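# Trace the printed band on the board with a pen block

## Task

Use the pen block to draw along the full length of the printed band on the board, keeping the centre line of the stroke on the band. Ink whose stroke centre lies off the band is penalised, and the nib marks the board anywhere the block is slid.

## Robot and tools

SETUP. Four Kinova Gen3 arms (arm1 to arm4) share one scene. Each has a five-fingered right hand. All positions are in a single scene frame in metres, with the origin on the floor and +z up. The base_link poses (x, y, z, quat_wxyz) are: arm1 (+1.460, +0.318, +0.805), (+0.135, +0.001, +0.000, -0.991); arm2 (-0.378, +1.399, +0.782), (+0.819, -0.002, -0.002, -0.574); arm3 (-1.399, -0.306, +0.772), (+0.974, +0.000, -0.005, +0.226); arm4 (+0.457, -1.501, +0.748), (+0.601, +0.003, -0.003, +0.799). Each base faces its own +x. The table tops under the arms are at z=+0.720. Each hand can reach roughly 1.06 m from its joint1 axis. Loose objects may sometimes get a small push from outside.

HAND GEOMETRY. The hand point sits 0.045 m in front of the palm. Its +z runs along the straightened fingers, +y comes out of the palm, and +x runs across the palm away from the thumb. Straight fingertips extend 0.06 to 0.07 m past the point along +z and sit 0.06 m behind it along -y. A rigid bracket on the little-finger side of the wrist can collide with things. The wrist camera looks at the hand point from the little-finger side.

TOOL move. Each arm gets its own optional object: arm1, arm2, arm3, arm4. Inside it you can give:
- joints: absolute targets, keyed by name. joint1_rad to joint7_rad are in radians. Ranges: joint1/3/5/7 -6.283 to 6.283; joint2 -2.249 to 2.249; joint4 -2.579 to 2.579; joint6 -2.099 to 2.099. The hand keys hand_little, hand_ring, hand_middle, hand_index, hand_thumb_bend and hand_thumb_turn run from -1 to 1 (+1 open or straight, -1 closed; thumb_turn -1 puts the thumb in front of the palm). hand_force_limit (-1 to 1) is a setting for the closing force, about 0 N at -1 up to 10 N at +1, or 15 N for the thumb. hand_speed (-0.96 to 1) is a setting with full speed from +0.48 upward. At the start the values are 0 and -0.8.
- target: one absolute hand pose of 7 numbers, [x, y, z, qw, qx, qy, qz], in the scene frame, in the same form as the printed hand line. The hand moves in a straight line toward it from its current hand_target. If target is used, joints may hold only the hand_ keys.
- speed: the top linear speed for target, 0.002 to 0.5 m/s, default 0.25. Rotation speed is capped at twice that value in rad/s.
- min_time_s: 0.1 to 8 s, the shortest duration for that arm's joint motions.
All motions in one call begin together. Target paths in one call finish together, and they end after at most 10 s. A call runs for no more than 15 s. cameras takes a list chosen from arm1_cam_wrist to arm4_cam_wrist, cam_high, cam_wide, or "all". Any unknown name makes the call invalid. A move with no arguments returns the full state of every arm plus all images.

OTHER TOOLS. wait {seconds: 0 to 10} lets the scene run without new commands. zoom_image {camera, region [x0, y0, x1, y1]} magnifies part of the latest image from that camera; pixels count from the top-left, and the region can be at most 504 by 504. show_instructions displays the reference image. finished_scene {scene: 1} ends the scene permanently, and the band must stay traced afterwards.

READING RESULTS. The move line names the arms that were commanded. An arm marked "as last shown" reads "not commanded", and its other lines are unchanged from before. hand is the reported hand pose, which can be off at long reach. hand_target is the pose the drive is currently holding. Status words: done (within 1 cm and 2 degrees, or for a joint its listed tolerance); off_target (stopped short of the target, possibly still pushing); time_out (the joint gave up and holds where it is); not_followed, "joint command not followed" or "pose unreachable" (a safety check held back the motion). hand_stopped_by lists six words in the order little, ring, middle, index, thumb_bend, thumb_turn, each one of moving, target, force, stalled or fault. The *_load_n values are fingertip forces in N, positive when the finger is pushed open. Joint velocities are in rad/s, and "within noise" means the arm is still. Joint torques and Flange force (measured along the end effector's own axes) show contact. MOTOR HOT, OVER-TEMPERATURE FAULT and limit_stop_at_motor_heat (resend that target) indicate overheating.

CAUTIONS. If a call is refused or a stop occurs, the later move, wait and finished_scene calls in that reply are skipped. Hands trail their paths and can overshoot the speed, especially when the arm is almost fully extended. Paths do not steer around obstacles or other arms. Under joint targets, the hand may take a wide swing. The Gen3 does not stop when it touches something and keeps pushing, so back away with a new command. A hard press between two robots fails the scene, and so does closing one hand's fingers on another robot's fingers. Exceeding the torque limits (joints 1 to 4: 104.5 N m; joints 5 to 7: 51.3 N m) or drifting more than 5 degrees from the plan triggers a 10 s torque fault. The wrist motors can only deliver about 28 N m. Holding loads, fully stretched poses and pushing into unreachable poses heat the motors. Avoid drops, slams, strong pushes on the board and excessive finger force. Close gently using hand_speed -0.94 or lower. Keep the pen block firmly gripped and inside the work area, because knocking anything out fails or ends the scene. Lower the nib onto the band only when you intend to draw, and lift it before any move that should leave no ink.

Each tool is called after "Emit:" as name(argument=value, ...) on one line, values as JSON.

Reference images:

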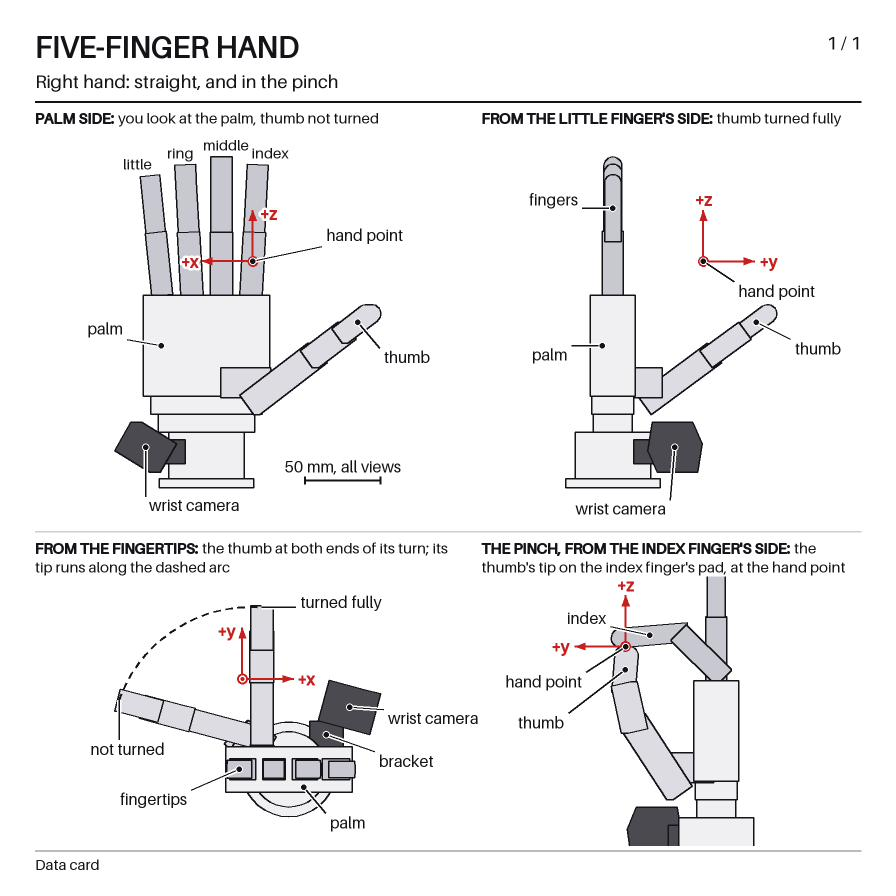

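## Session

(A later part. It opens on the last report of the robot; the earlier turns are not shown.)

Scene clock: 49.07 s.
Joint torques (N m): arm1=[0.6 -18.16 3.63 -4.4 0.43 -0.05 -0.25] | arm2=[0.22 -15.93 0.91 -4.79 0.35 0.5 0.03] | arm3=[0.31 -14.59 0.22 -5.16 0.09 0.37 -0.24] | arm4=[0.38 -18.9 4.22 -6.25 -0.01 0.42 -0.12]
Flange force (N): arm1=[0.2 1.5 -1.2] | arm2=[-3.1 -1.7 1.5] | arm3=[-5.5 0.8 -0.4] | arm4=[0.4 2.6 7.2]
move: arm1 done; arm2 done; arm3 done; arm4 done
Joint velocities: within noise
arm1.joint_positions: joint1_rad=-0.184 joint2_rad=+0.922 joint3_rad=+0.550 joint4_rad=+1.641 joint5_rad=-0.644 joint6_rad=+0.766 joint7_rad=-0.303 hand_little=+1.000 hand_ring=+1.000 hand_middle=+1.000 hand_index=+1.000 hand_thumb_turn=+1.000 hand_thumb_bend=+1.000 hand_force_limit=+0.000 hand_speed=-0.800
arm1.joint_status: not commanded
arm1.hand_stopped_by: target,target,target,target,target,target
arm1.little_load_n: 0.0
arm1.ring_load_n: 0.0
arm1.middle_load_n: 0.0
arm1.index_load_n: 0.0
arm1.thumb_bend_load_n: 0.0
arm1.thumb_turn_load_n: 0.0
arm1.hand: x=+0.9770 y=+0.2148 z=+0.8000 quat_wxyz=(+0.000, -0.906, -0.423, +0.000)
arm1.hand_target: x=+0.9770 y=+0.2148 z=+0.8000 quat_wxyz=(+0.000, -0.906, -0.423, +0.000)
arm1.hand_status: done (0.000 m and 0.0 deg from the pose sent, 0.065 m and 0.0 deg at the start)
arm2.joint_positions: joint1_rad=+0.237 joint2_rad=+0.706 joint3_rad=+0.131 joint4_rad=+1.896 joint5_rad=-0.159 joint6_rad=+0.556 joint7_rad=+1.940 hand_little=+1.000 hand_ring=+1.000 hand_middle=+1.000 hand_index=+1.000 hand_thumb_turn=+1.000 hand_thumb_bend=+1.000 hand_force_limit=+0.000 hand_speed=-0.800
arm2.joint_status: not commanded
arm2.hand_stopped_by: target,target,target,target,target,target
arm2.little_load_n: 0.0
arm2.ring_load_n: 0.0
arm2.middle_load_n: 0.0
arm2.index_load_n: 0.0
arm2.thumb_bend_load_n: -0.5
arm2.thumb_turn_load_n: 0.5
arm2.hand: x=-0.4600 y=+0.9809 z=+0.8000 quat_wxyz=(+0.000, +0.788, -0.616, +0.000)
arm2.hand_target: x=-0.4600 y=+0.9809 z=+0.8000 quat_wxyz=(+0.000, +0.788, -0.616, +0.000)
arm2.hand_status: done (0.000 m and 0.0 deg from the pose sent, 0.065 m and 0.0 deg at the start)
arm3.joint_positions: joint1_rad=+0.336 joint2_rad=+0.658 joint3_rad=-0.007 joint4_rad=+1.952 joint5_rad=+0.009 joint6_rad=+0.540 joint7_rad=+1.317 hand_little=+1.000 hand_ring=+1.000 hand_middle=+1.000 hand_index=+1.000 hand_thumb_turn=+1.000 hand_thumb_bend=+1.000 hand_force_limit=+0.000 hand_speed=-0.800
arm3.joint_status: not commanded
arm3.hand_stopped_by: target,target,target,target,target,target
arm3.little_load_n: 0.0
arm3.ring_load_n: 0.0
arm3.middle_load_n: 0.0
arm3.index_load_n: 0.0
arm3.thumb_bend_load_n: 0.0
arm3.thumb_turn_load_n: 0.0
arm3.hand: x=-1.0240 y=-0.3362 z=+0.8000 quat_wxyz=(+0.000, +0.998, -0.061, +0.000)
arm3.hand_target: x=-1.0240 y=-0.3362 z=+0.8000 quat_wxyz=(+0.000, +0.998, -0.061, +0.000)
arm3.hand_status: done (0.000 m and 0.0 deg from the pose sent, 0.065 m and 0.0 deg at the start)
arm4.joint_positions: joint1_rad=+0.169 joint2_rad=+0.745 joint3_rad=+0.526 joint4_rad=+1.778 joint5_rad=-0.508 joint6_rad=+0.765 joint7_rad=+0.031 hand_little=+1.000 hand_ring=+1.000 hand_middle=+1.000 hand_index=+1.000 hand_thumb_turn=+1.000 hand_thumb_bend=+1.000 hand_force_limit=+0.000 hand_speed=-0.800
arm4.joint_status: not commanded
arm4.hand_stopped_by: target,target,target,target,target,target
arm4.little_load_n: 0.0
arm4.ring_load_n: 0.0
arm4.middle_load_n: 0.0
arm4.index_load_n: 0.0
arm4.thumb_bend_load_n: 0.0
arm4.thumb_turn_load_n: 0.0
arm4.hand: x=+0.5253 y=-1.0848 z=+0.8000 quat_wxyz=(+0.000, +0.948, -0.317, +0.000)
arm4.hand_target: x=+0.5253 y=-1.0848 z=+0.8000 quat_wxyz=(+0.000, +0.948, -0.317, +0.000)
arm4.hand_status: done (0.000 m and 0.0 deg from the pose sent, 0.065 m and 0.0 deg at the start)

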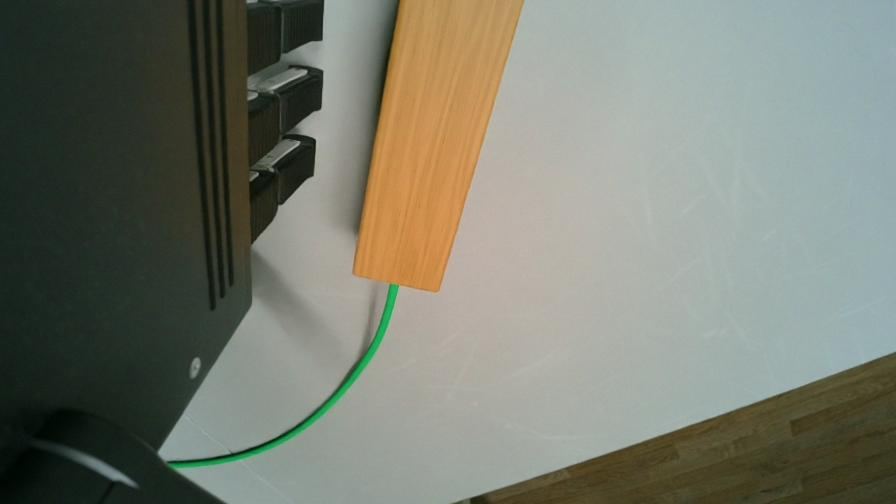

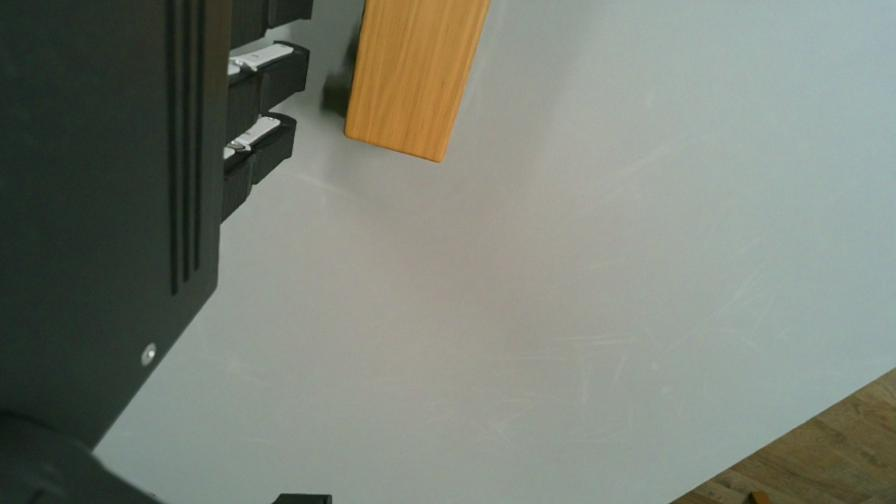

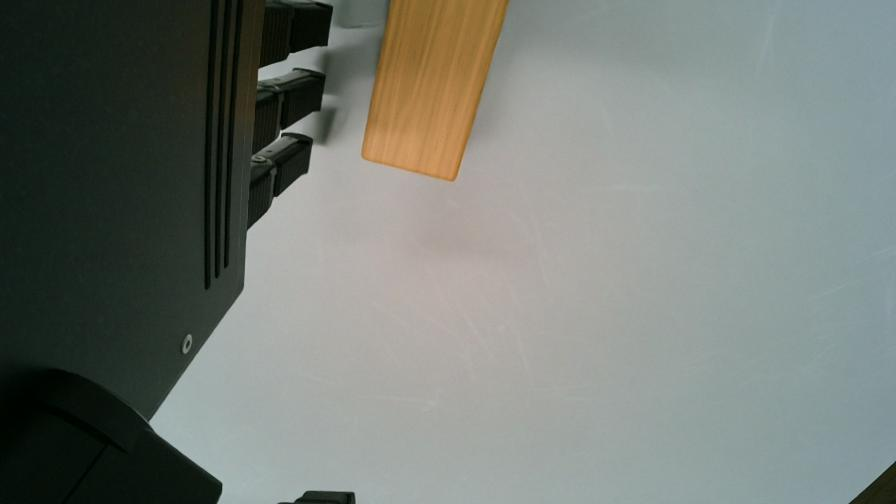

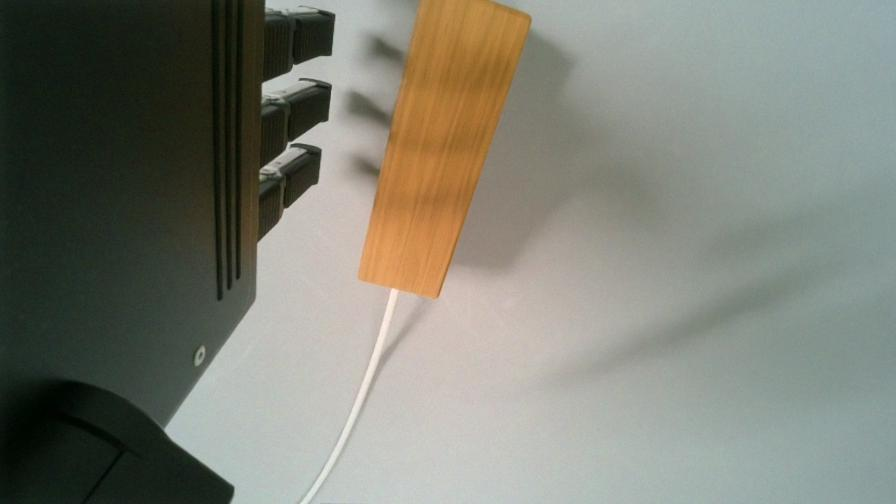

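Emit:
move(arm1={"target": [0.9885, 0.2052, 0.8, 0, 0.9063, 0.4226, 0], "speed": 0.04}, arm2={"target": [-0.4745, 0.9772, 0.8, 0, -0.788, 0.6157, 0], "speed": 0.04}, arm3={"target": [-1.0259, -0.3511, 0.8, 0, -0.9981, 0.061, 0], "speed": 0.04}, arm4={"target": [0.5162, -1.0968, 0.8, 0, 0.9483, -0.3173, 0], "speed": 0.04})

Emit:
move(arm1={"target": [0.9805, 0.1925, 0.8, 0, 0.9763, 0.2164, 0], "speed": 0.1}, arm2={"target": [-0.4817, 0.9714, 0.8, 0, -0.8192, 0.5736, 0], "speed": 0.1}, arm3={"target": [-1.0178, -0.3714, 0.8, 0, -0.9981, -0.061, 0], "speed": 0.1}, arm4={"target": [0.5081, -1.0931, 0.8, 0, 0.8988, -0.4384, 0], "speed": 0.1}, cameras=["arm1_cam_wrist", "arm2_cam_wrist", "arm3_cam_wrist", "arm4_cam_wrist"])

Scene clock: 50.60 s.
Joint torques (N m): arm1=[0.63 -17.81 3.56 -4.26 0.4 -0.07 -0.22] | arm2=[0.17 -16.12 0.89 -4.86 0.39 0.47 0.01] | arm3=[0.38 -14.44 0.22 -5.14 0.06 0.39 -0.28] | arm4=[0.36 -18.36 4.04 -6.07 0.01 0.4 -0.1]
Flange force (N): arm1=[0.0 1.5 -1.4] | arm2=[-3.0 -1.6 1.5] | arm3=[-5.7 0.5 -0.5] | arm4=[0.3 2.4 7.2]
move: arm1 done; arm2 done; arm3 done; arm4 done
Joint velocities: within noise
arm1.joint_positions: joint1_rad=-0.210 joint2_rad=+0.907 joint3_rad=+0.547 joint4_rad=+1.682 joint5_rad=-0.650 joint6_rad=+0.742 joint7_rad=-0.309 hand_little=+1.000 hand_ring=+1.000 hand_middle=+1.000 hand_index=+1.000 hand_thumb_turn=+1.000 hand_thumb_bend=+1.000 hand_force_limit=+0.000 hand_speed=-0.800
arm1.joint_status: not commanded
arm1.hand_stopped_by: target,target,target,target,target,target
arm1.little_load_n: 0.0
arm1.ring_load_n: 0.0
arm1.middle_load_n: 0.0
arm1.index_load_n: 0.0
arm1.thumb_bend_load_n: 0.0
arm1.thumb_turn_load_n: 0.0
arm1.hand: x=+0.9885 y=+0.2052 z=+0.8000 quat_wxyz=(+0.000, -0.906, -0.423, +0.000)
arm1.hand_target: x=+0.9885 y=+0.2052 z=+0.8000 quat_wxyz=(+0.000, -0.906, -0.423, +0.000)
arm1.hand_status: done (0.000 m and 0.0 deg from the pose sent, 0.015 m and 0.0 deg at the start)
arm2.joint_positions: joint1_rad=+0.272 joint2_rad=+0.712 joint3_rad=+0.129 joint4_rad=+1.880 joint5_rad=-0.155 joint6_rad=+0.565 joint7_rad=+1.968 hand_little=+1.000 hand_ring=+1.000 hand_middle=+1.000 hand_index=+1.000 hand_thumb_turn=+1.000 hand_thumb_bend=+1.000 hand_force_limit=+0.000 hand_speed=-0.800
arm2.joint_status: not commanded
arm2.hand_stopped_by: target,target,target,target,target,target
arm2.little_load_n: 0.0
arm2.ring_load_n: 0.0
arm2.middle_load_n: 0.0
arm2.index_load_n: 0.0
arm2.thumb_bend_load_n: 0.0
arm2.thumb_turn_load_n: 0.0
arm2.hand: x=-0.4745 y=+0.9772 z=+0.8000 quat_wxyz=(+0.000, +0.788, -0.616, +0.000)
arm2.hand_target: x=-0.4745 y=+0.9772 z=+0.8000 quat_wxyz=(+0.000, +0.788, -0.616, +0.000)
arm2.hand_status: done (0.000 m and 0.0 deg from the pose sent, 0.015 m and 0.0 deg at the start)
arm3.joint_positions: joint1_rad=+0.374 joint2_rad=+0.655 joint3_rad=-0.010 joint4_rad=+1.961 joint5_rad=+0.013 joint6_rad=+0.535 joint7_rad=+1.348 hand_little=+1.000 hand_ring=+1.000 hand_middle=+1.000 hand_index=+1.000 hand_thumb_turn=+1.000 hand_thumb_bend=+1.000 hand_force_limit=+0.000 hand_speed=-0.800
arm3.joint_status: not commanded
arm3.hand_stopped_by: target,target,target,target,target,target
arm3.little_load_n: 0.0
arm3.ring_load_n: 0.0
arm3.middle_load_n: 0.0
arm3.index_load_n: 0.0
arm3.thumb_bend_load_n: 0.0
arm3.thumb_turn_load_n: 0.0
arm3.hand: x=-1.0259 y=-0.3511 z=+0.8000 quat_wxyz=(+0.000, +0.998, -0.061, +0.000)
arm3.hand_target: x=-1.0259 y=-0.3511 z=+0.8000 quat_wxyz=(+0.000, +0.998, -0.061, +0.000)
arm3.hand_status: done (0.000 m and 0.0 deg from the pose sent, 0.015 m and 0.0 deg at the start)
arm4.joint_positions: joint1_rad=+0.149 joint2_rad=+0.723 joint3_rad=+0.525 joint4_rad=+1.828 joint5_rad=-0.511 joint6_rad=+0.737 joint7_rad=+0.029 hand_little=+1.000 hand_ring=+1.000 hand_middle=+1.000 hand_index=+1.000 hand_thumb_turn=+1.000 hand_thumb_bend=+1.000 hand_force_limit=+0.000 hand_speed=-0.800
arm4.joint_status: not commanded
arm4.hand_stopped_by: target,target,target,target,target,target
arm4.little_load_n: 0.0
arm4.ring_load_n: 0.0
arm4.middle_load_n: 0.0
arm4.index_load_n: 0.0
arm4.thumb_bend_load_n: 0.0
arm4.thumb_turn_load_n: 0.0
arm4.hand: x=+0.5162 y=-1.0968 z=+0.8000 quat_wxyz=(+0.000, +0.948, -0.317, +0.000)
arm4.hand_target: x=+0.5162 y=-1.0968 z=+0.8000 quat_wxyz=(+0.000, +0.948, -0.317, +0.000)
arm4.hand_status: done (0.000 m and 0.0 deg from the pose sent, 0.015 m and 0.0 deg at the start)
pictures: none

Scene clock: 53.30 s.
Joint torques (N m): arm1=[0.52 -17.07 3.98 -3.77 0.43 -0.07 -0.24] | arm2=[0.27 -16.02 0.75 -4.87 0.38 0.5 0.04] | arm3=[0.35 -14.24 -0.1 -4.99 0.09 0.37 -0.26] | arm4=[0.38 -17.8 4.33 -5.79 0.01 0.41 -0.13]
Flange force (N): arm1=[0.6 1.1 -1.1] | arm2=[-2.9 -2.3 1.3] | arm3=[-5.2 -1.0 -0.5] | arm4=[0.8 2.1 7.6]
move: arm1 done; arm2 done; arm3 done; arm4 done
Joint velocities: within noise
arm1.joint_positions: joint1_rad=-0.298 joint2_rad=+0.911 joint3_rad=+0.645 joint4_rad=+1.758 joint5_rad=-0.776 joint6_rad=+0.745 joint7_rad=-0.647 hand_little=+1.000 hand_ring=+1.000 hand_middle=+1.000 hand_index=+1.000 hand_thumb_turn=+1.000 hand_thumb_bend=+1.000 hand_force_limit=+0.000 hand_speed=-0.800
arm1.joint_status: not commanded
arm1.hand_stopped_by: target,target,target,target,target,target
arm1.little_load_n: 0.0
arm1.ring_load_n: 0.0
arm1.middle_load_n: 0.0
arm1.index_load_n: 0.0
arm1.thumb_bend_load_n: 0.0
arm1.thumb_turn_load_n: 0.0
arm1.hand: x=+0.9805 y=+0.1925 z=+0.8000 quat_wxyz=(+0.000, -0.976, -0.216, +0.000)
arm1.hand_target: x=+0.9805 y=+0.1925 z=+0.8000 quat_wxyz=(+0.000, -0.976, -0.216, +0.000)
arm1.hand_status: done (0.000 m and 0.0 deg from the pose sent, 0.015 m and 25.0 deg at the start)
arm2.joint_positions: joint1_rad=+0.305 joint2_rad=+0.709 joint3_rad=+0.100 joint4_rad=+1.882 joint5_rad=-0.119 joint6_rad=+0.562 joint7_rad=+2.054 hand_little=+1.000 hand_ring=+1.000 hand_middle=+1.000 hand_index=+1.000 hand_thumb_turn=+1.000 hand_thumb_bend=+1.000 hand_force_limit=+0.000 hand_speed=-0.800
arm2.joint_status: not commanded
arm2.hand_stopped_by: target,target,target,target,target,target
arm2.little_load_n: 0.0
arm2.ring_load_n: 0.0
arm2.middle_load_n: 0.0
arm2.index_load_n: 0.0
arm2.thumb_bend_load_n: -0.5
arm2.thumb_turn_load_n: 0.0
arm2.hand: x=-0.4817 y=+0.9714 z=+0.8000 quat_wxyz=(+0.000, +0.819, -0.574, +0.000)
arm2.hand_target: x=-0.4817 y=+0.9714 z=+0.8000 quat_wxyz=(+0.000, +0.819, -0.574, +0.000)
arm2.hand_status: done (0.000 m and 0.0 deg from the pose sent, 0.009 m and 6.0 deg at the start)
arm3.joint_positions: joint1_rad=+0.452 joint2_rad=+0.647 joint3_rad=-0.078 joint4_rad=+1.982 joint5_rad=+0.096 joint6_rad=+0.526 joint7_rad=+1.544 hand_little=+1.000 hand_ring=+1.000 hand_middle=+1.000 hand_index=+1.000 hand_thumb_turn=+1.000 hand_thumb_bend=+1.000 hand_force_limit=+0.000 hand_speed=-0.800
arm3.joint_status: not commanded
arm3.hand_stopped_by: target,target,target,target,target,target
arm3.little_load_n: 0.0
arm3.ring_load_n: 0.0
arm3.middle_load_n: 0.0
arm3.index_load_n: 0.0
arm3.thumb_bend_load_n: 0.0
arm3.thumb_turn_load_n: 0.0
arm3.hand: x=-1.0178 y=-0.3714 z=+0.8000 quat_wxyz=(+0.000, +0.998, +0.061, +0.000)
arm3.hand_target: x=-1.0178 y=-0.3714 z=+0.8000 quat_wxyz=(+0.000, +0.998, +0.061, +0.000)
arm3.hand_status: done (0.000 m and 0.0 deg from the pose sent, 0.022 m and 14.0 deg at the start)
arm4.joint_positions: joint1_rad=+0.102 joint2_rad=+0.721 joint3_rad=+0.594 joint4_rad=+1.876 joint5_rad=-0.580 joint6_rad=+0.732 joint7_rad=-0.160 hand_little=+1.000 hand_ring=+1.000 hand_middle=+1.000 hand_index=+1.000 hand_thumb_turn=+1.000 hand_thumb_bend=+1.000 hand_force_limit=+0.000 hand_speed=-0.800
arm4.joint_status: not commanded
arm4.hand_stopped_by: target,target,target,target,target,target
arm4.little_load_n: 0.0
arm4.ring_load_n: 0.5
arm4.middle_load_n: 0.0
arm4.index_load_n: 0.0
arm4.thumb_bend_load_n: 0.0
arm4.thumb_turn_load_n: 0.0
arm4.hand: x=+0.5081 y=-1.0931 z=+0.8000 quat_wxyz=(+0.000, +0.899, -0.438, +0.000)
arm4.hand_target: x=+0.5081 y=-1.0931 z=+0.8000 quat_wxyz=(+0.000, +0.899, -0.438, +0.000)
arm4.hand_status: done (0.000 m and 0.0 deg from the pose sent, 0.009 m and 15.0 deg at the start)

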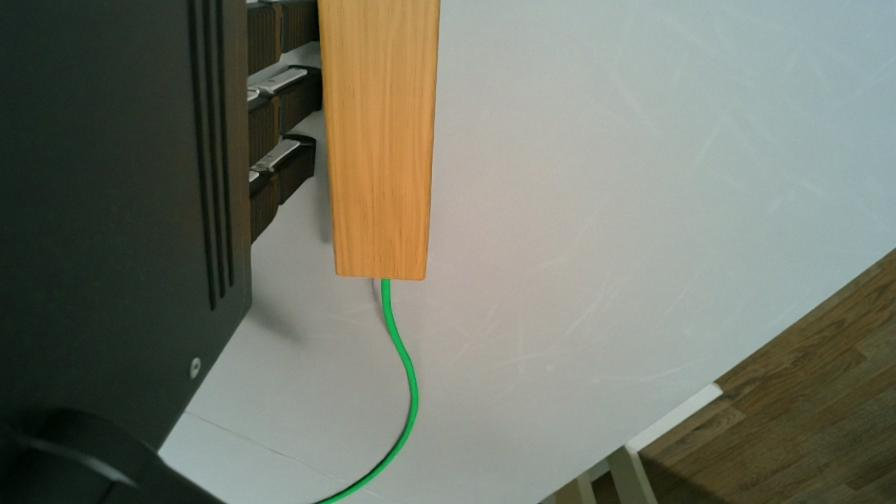

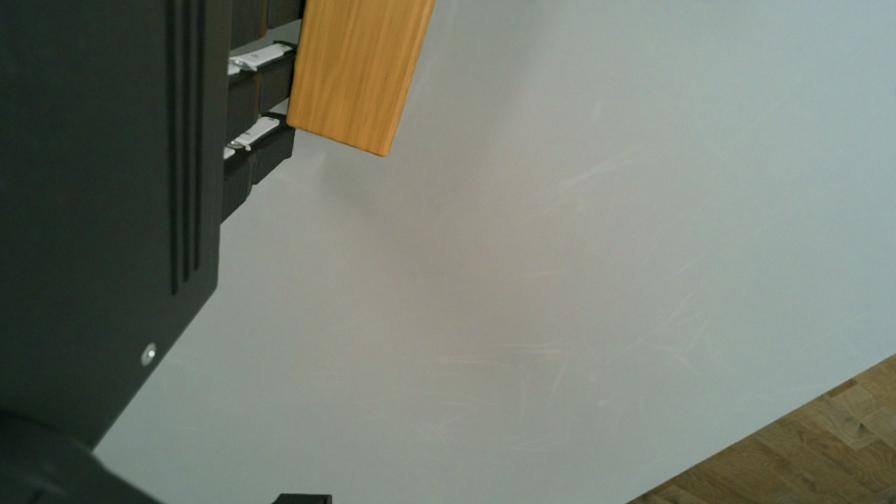

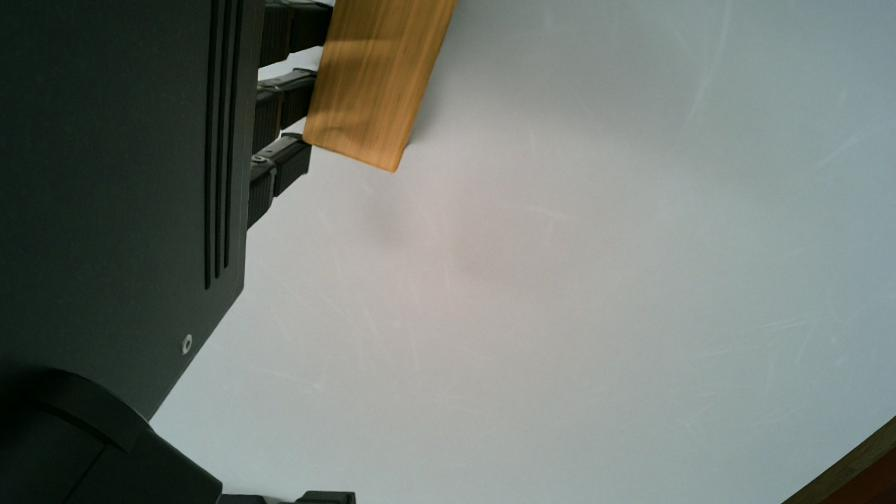

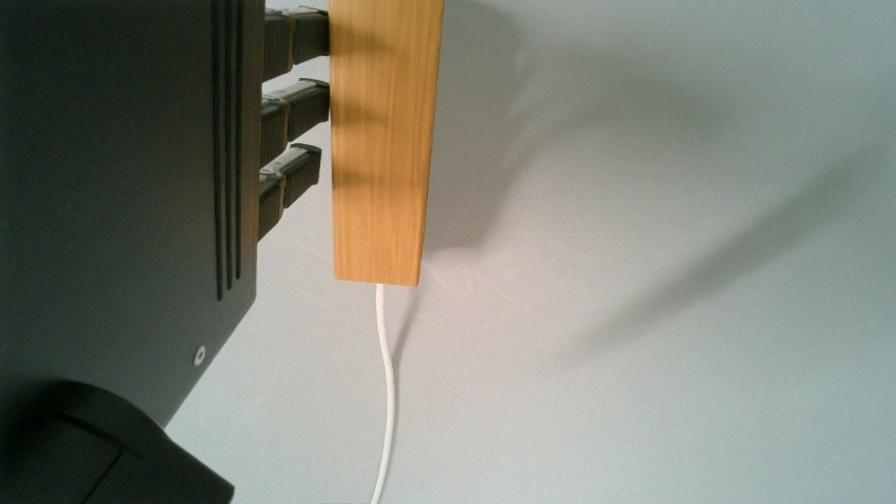

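Emit:
move(arm1={"target": [0.969, 0.1848, 0.8, 0, 0.9998, 0.0175, 0], "speed": 0.1}, arm2={"target": [-0.4883, 0.9649, 0.8, 0, -0.848, 0.5299, 0], "speed": 0.1}, arm3={"target": [-1.0049, -0.3891, 0.8, 0, -0.9824, -0.1865, 0], "speed": 0.1}, arm4={"target": [0.5012, -1.0875, 0.8, 0, 0.8363, -0.5483, 0], "speed": 0.1}, cameras=["all"])

Scene clock: 56.10 s.
Joint torques (N m): arm1=[0.54 -16.51 4.53 -3.56 0.42 -0.12 -0.27] | arm2=[0.22 -16.13 0.58 -4.94 0.41 0.47 0.01] | arm3=[0.36 -14.16 -0.37 -5.04 0.12 0.36 -0.25] | arm4=[0.36 -17.29 4.55 -5.63 -0.02 0.39 -0.13]
Flange force (N): arm1=[1.7 0.6 -0.9] | arm2=[-2.7 -2.5 1.5] | arm3=[-4.9 -2.6 -0.5] | arm4=[1.4 1.9 7.8]
move: arm1 done; arm2 done; arm3 done; arm4 done
Joint velocities: within noise
arm1.joint_positions: joint1_rad=-0.390 joint2_rad=+0.930 joint3_rad=+0.736 joint4_rad=+1.806 joint5_rad=-0.883 joint6_rad=+0.771 joint7_rad=-0.983 hand_little=+1.000 hand_ring=+1.000 hand_middle=+1.000 hand_index=+1.000 hand_thumb_turn=+1.000 hand_thumb_bend=+1.000 hand_force_limit=+0.000 hand_speed=-0.800
arm1.joint_status: not commanded
arm1.hand_stopped_by: target,target,target,target,target,target
arm1.little_load_n: 0.5
arm1.ring_load_n: 0.0
arm1.middle_load_n: 0.0
arm1.index_load_n: 0.0
arm1.thumb_bend_load_n: 0.0
arm1.thumb_turn_load_n: -0.5
arm1.hand: x=+0.9690 y=+0.1848 z=+0.8000 quat_wxyz=(+0.000, -1.000, -0.017, +0.000)
arm1.hand_target: x=+0.9690 y=+0.1848 z=+0.8000 quat_wxyz=(+0.000, -1.000, -0.017, +0.000)
arm1.hand_status: done (0.000 m and 0.0 deg from the pose sent, 0.014 m and 23.0 deg at the start)
arm2.joint_positions: joint1_rad=+0.339 joint2_rad=+0.708 joint3_rad=+0.071 joint4_rad=+1.881 joint5_rad=-0.083 joint6_rad=+0.561 joint7_rad=+2.140 hand_little=+1.000 hand_ring=+1.000 hand_middle=+1.000 hand_index=+1.000 hand_thumb_turn=+1.000 hand_thumb_bend=+1.000 hand_force_limit=+0.000 hand_speed=-0.800
arm2.joint_status: not commanded
arm2.hand_stopped_by: target,target,target,target,target,target
arm2.little_load_n: 0.0
arm2.ring_load_n: 0.0
arm2.middle_load_n: 0.0
arm2.index_load_n: 0.0
arm2.thumb_bend_load_n: -0.5
arm2.thumb_turn_load_n: 0.0
arm2.hand: x=-0.4883 y=+0.9649 z=+0.8000 quat_wxyz=(+0.000, +0.848, -0.530, +0.000)
arm2.hand_target: x=-0.4883 y=+0.9649 z=+0.8000 quat_wxyz=(+0.000, +0.848, -0.530, +0.000)
arm2.hand_status: done (0.000 m and 0.0 deg from the pose sent, 0.009 m and 6.0 deg at the start)
arm3.joint_positions: joint1_rad=+0.536 joint2_rad=+0.645 joint3_rad=-0.149 joint4_rad=+1.992 joint5_rad=+0.180 joint6_rad=+0.527 joint7_rad=+1.751 hand_little=+1.000 hand_ring=+1.000 hand_middle=+1.000 hand_index=+1.000 hand_thumb_turn=+1.000 hand_thumb_bend=+1.000 hand_force_limit=+0.000 hand_speed=-0.800
arm3.joint_status: not commanded
arm3.hand_stopped_by: target,target,target,target,target,target
arm3.little_load_n: 0.0
arm3.ring_load_n: 0.0
arm3.middle_load_n: 0.0
arm3.index_load_n: 0.0
arm3.thumb_bend_load_n: 0.0
arm3.thumb_turn_load_n: 0.0
arm3.hand: x=-1.0049 y=-0.3891 z=+0.8000 quat_wxyz=(+0.000, +0.982, +0.186, +0.000)
arm3.hand_target: x=-1.0049 y=-0.3891 z=+0.8000 quat_wxyz=(+0.000, +0.982, +0.186, +0.000)
arm3.hand_status: done (0.000 m and 0.0 deg from the pose sent, 0.022 m and 14.5 deg at the start)
arm4.joint_positions: joint1_rad=+0.047 joint2_rad=+0.723 joint3_rad=+0.661 joint4_rad=+1.920 joint5_rad=-0.647 joint6_rad=+0.732 joint7_rad=-0.350 hand_little=+1.000 hand_ring=+1.000 hand_middle=+1.000 hand_index=+1.000 hand_thumb_turn=+1.000 hand_thumb_bend=+1.000 hand_force_limit=+0.000 hand_speed=-0.800
arm4.joint_status: not commanded
arm4.hand_stopped_by: target,target,target,target,target,target
arm4.little_load_n: 0.0
arm4.ring_load_n: 0.0
arm4.middle_load_n: -0.5
arm4.index_load_n: 0.0
arm4.thumb_bend_load_n: 0.0
arm4.thumb_turn_load_n: 0.0
arm4.hand: x=+0.5012 y=-1.0875 z=+0.8000 quat_wxyz=(+0.000, +0.836, -0.548, +0.000)
arm4.hand_target: x=+0.5012 y=-1.0875 z=+0.8000 quat_wxyz=(+0.000, +0.836, -0.548, +0.000)
arm4.hand_status: done (0.000 m and 0.0 deg from the pose sent, 0.009 m and 14.5 deg at the start)
pictures: arm1_cam_wrist, arm2_cam_wrist, arm3_cam_wrist, arm4_cam_wrist, cam_high, cam_wide

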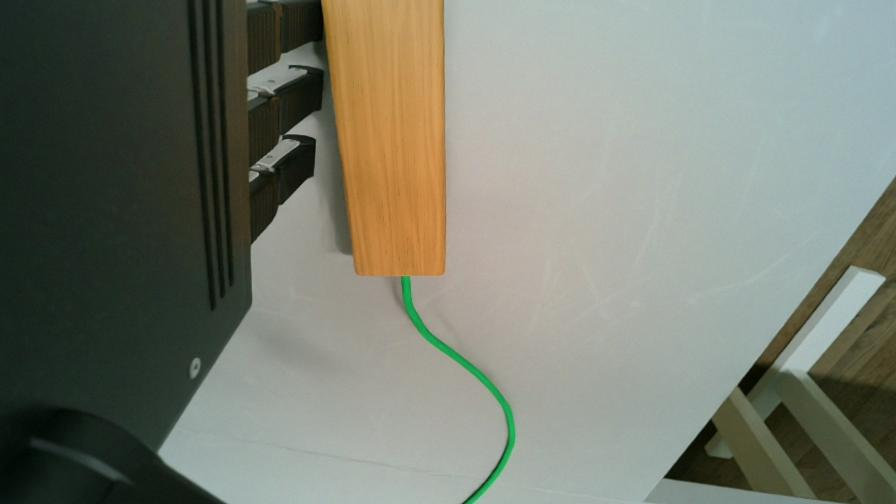

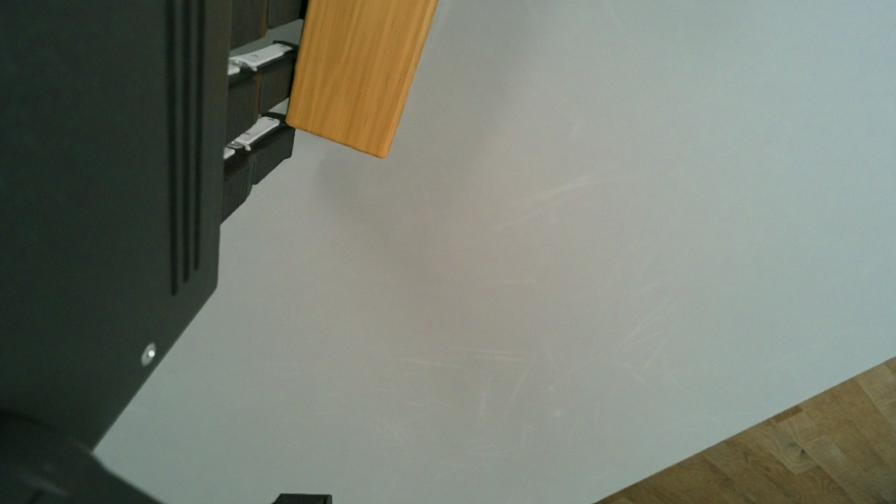

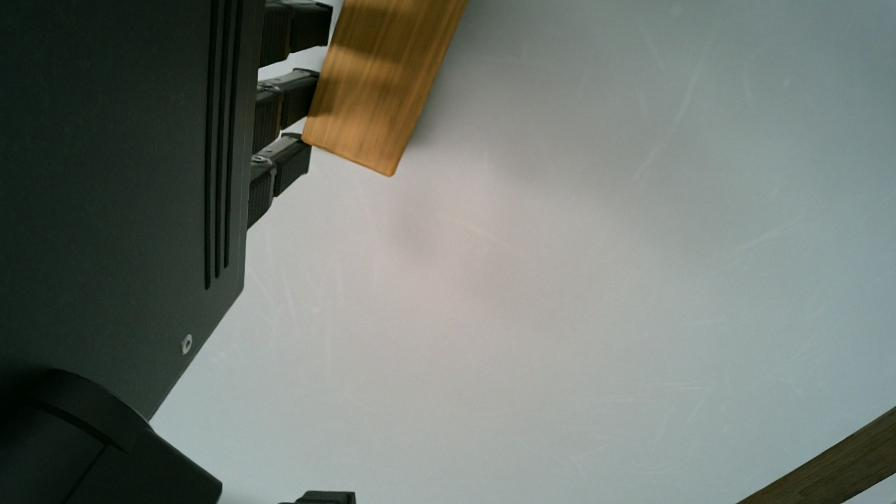

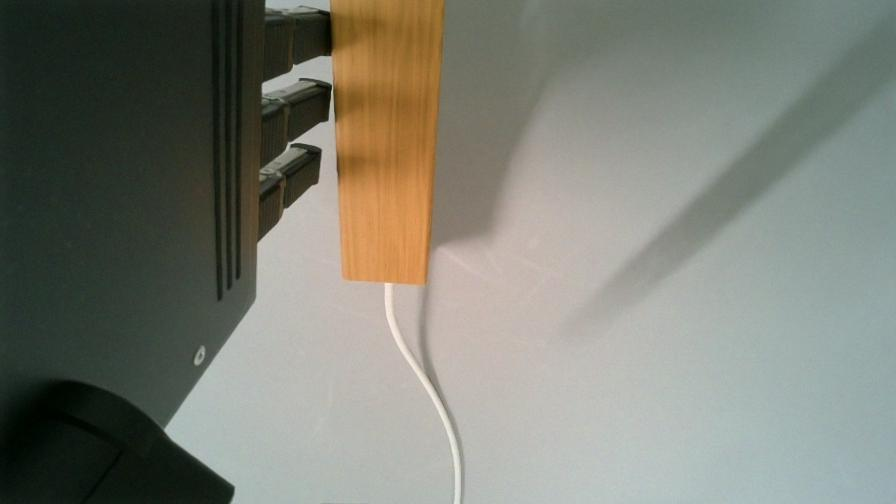

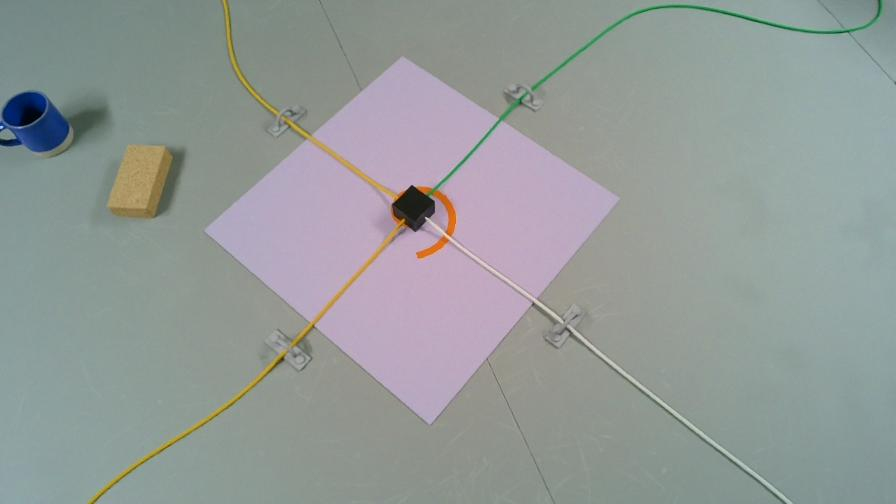

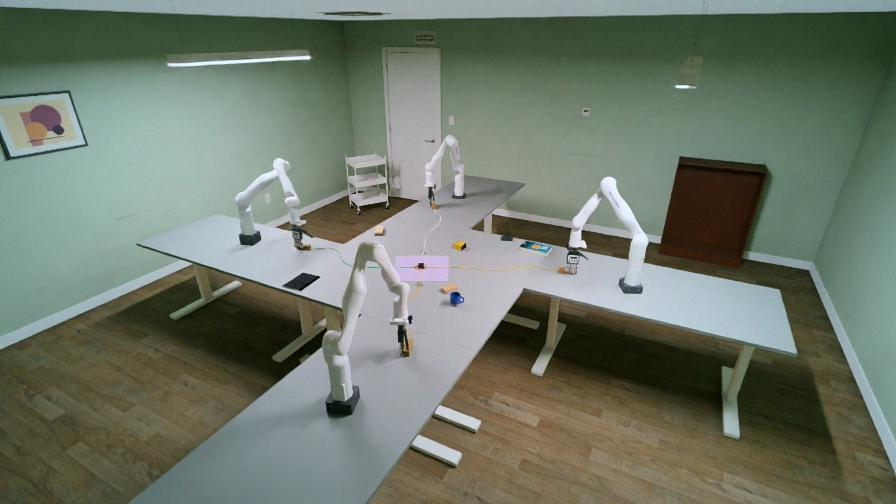

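Emit:
move(arm1={"target": [0.9696, 0.1663, 0.8, 0, 0.9998, 0.0175, 0], "speed": 0.04}, arm2={"target": [-0.4932, 0.9625, 0.8, 0, -0.848, 0.5299, 0], "speed": 0.04}, arm3={"target": [-1.001, -0.3991, 0.8, 0, -0.9824, -0.1865, 0], "speed": 0.04}, arm4={"target": [0.4898, -1.0924, 0.8, 0, 0.8363, -0.5483, 0], "speed": 0.04}, cameras=["arm1_cam_wrist", "arm2_cam_wrist", "arm3_cam_wrist", "arm4_cam_wrist"])

Scene clock: 60.07 s.
Joint torques (N m): arm1=[0.55 -16.7 4.5 -3.57 0.4 -0.14 -0.28] | arm2=[0.18 -16.22 0.57 -5.05 0.42 0.42 -0.03] | arm3=[0.31 -14.36 -0.46 -5.17 0.12 0.29 -0.25] | arm4=[0.3 -17.04 4.4 -5.54 0.01 0.44 -0.15]
Flange force (N): arm1=[1.4 0.6 -0.9] | arm2=[-2.9 -2.5 1.4] | arm3=[-4.9 -2.6 -0.5] | arm4=[1.5 1.7 8.1]
move: arm1 done; arm2 done; arm3 done; arm4 done
Joint velocities: within noise
arm1.joint_positions: joint1_rad=-0.430 joint2_rad=+0.935 joint3_rad=+0.740 joint4_rad=+1.796 joint5_rad=-0.884 joint6_rad=+0.778 joint7_rad=-1.024 hand_little=+1.000 hand_ring=+1.000 hand_middle=+1.000 hand_index=+1.000 hand_thumb_turn=+1.000 hand_thumb_bend=+1.000 hand_force_limit=+0.000 hand_speed=-0.800
arm1.joint_status: not commanded
arm1.hand_stopped_by: target,target,target,target,target,target
arm1.little_load_n: 0.0
arm1.ring_load_n: 0.0
arm1.middle_load_n: 0.0
arm1.index_load_n: 0.0
arm1.thumb_bend_load_n: -0.5
arm1.thumb_turn_load_n: 0.0
arm1.hand: x=+0.9696 y=+0.1663 z=+0.8000 quat_wxyz=(+0.000, -1.000, -0.017, +0.000)
arm1.hand_target: x=+0.9696 y=+0.1663 z=+0.8000 quat_wxyz=(+0.000, -1.000, -0.018, +0.000)
arm1.hand_status: done (0.000 m and 0.0 deg from the pose sent, 0.019 m and 0.0 deg at the start)
arm2.joint_positions: joint1_rad=+0.350 joint2_rad=+0.712 joint3_rad=+0.070 joint4_rad=+1.871 joint5_rad=-0.082 joint6_rad=+0.567 joint7_rad=+2.149 hand_little=+1.000 hand_ring=+1.000 hand_middle=+1.000 hand_index=+1.000 hand_thumb_turn=+1.000 hand_thumb_bend=+1.000 hand_force_limit=+0.000 hand_speed=-0.800
arm2.joint_status: not commanded
arm2.hand_stopped_by: target,target,target,target,target,target
arm2.little_load_n: 0.0
arm2.ring_load_n: 0.0
arm2.middle_load_n: 0.0
arm2.index_load_n: 0.0
arm2.thumb_bend_load_n: 0.0
arm2.thumb_turn_load_n: 0.0
arm2.hand: x=-0.4932 y=+0.9625 z=+0.8000 quat_wxyz=(+0.000, +0.848, -0.530, +0.000)
arm2.hand_target: x=-0.4932 y=+0.9625 z=+0.8000 quat_wxyz=(+0.000, +0.848, -0.530, +0.000)
arm2.hand_status: done (0.000 m and 0.0 deg from the pose sent, 0.005 m and 0.0 deg at the start)
arm3.joint_positions: joint1_rad=+0.562 joint2_rad=+0.651 joint3_rad=-0.151 joint4_rad=+1.977 joint5_rad=+0.182 joint6_rad=+0.536 joint7_rad=+1.774 hand_little=+1.000 hand_ring=+1.000 hand_middle=+1.000 hand_index=+1.000 hand_thumb_turn=+1.000 hand_thumb_bend=+1.000 hand_force_limit=+0.000 hand_speed=-0.800
arm3.joint_status: not commanded
arm3.hand_stopped_by: target,target,target,target,target,target
arm3.little_load_n: 0.0
arm3.ring_load_n: 0.0
arm3.middle_load_n: 0.0
arm3.index_load_n: 0.0
arm3.thumb_bend_load_n: 0.0
arm3.thumb_turn_load_n: 0.0
arm3.hand: x=-1.0010 y=-0.3991 z=+0.8000 quat_wxyz=(+0.000, +0.982, +0.186, +0.000)
arm3.hand_target: x=-1.0010 y=-0.3991 z=+0.8000 quat_wxyz=(+0.000, +0.982, +0.186, +0.000)
arm3.hand_status: done (0.000 m and 0.0 deg from the pose sent, 0.011 m and 0.0 deg at the start)
arm4.joint_positions: joint1_rad=+0.019 joint2_rad=+0.712 joint3_rad=+0.662 joint4_rad=+1.946 joint5_rad=-0.651 joint6_rad=+0.718 joint7_rad=-0.365 hand_little=+1.000 hand_ring=+1.000 hand_middle=+1.000 hand_index=+1.000 hand_thumb_turn=+1.000 hand_thumb_bend=+1.000 hand_force_limit=+0.000 hand_speed=-0.800
arm4.joint_status: not commanded
arm4.hand_stopped_by: target,target,target,target,target,target
arm4.little_load_n: 0.0
arm4.ring_load_n: 0.0
arm4.middle_load_n: 0.0
arm4.index_load_n: 0.0
arm4.thumb_bend_load_n: 0.0
arm4.thumb_turn_load_n: 0.5
arm4.hand: x=+0.4898 y=-1.0924 z=+0.8000 quat_wxyz=(+0.000, +0.836, -0.548, +0.000)
arm4.hand_target: x=+0.4898 y=-1.0924 z=+0.8000 quat_wxyz=(+0.000, +0.836, -0.548, +0.000)
arm4.hand_status: done (0.000 m and 0.0 deg from the pose sent, 0.012 m and 0.0 deg at the start)

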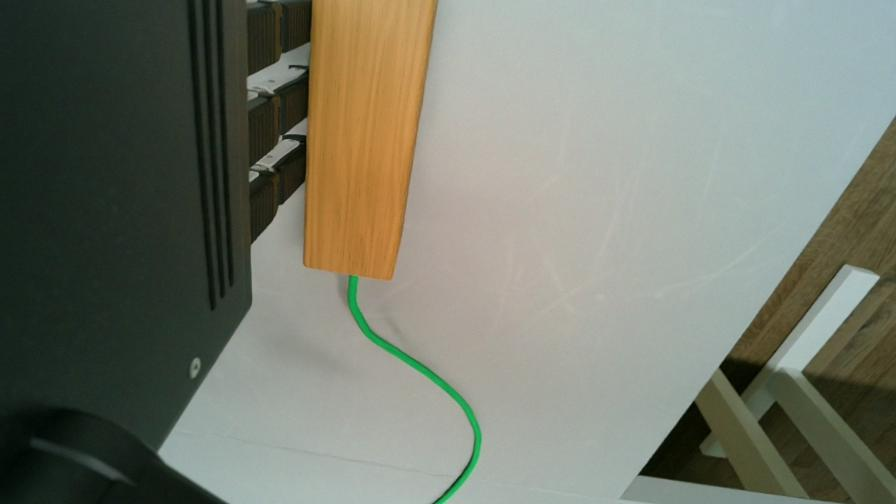

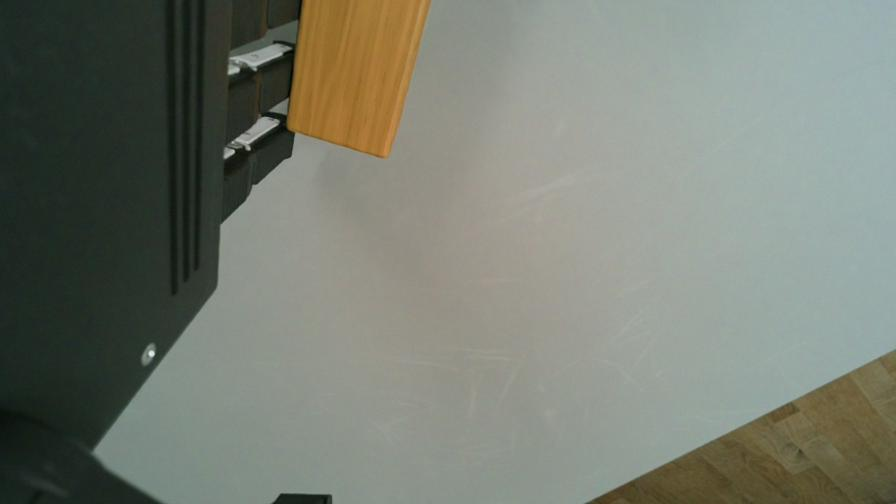

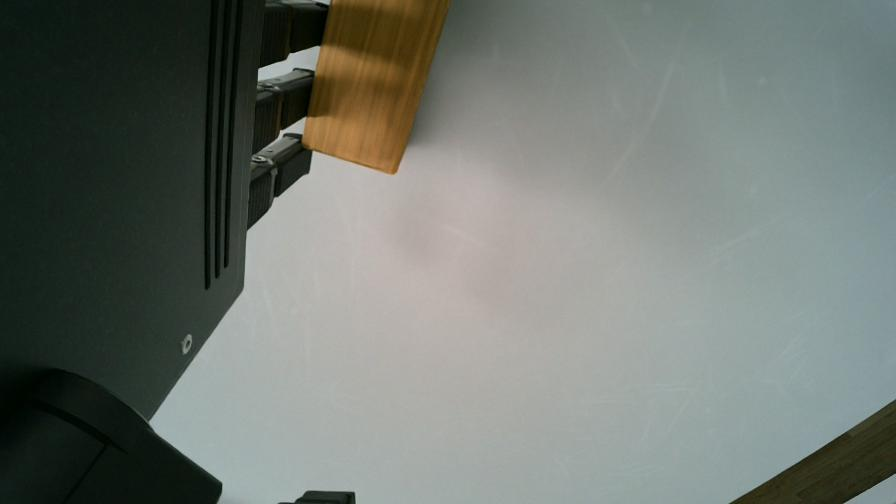

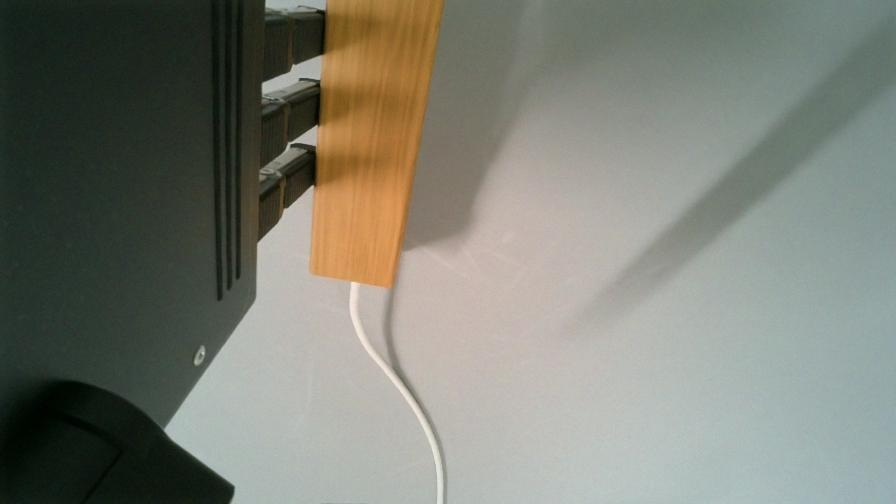

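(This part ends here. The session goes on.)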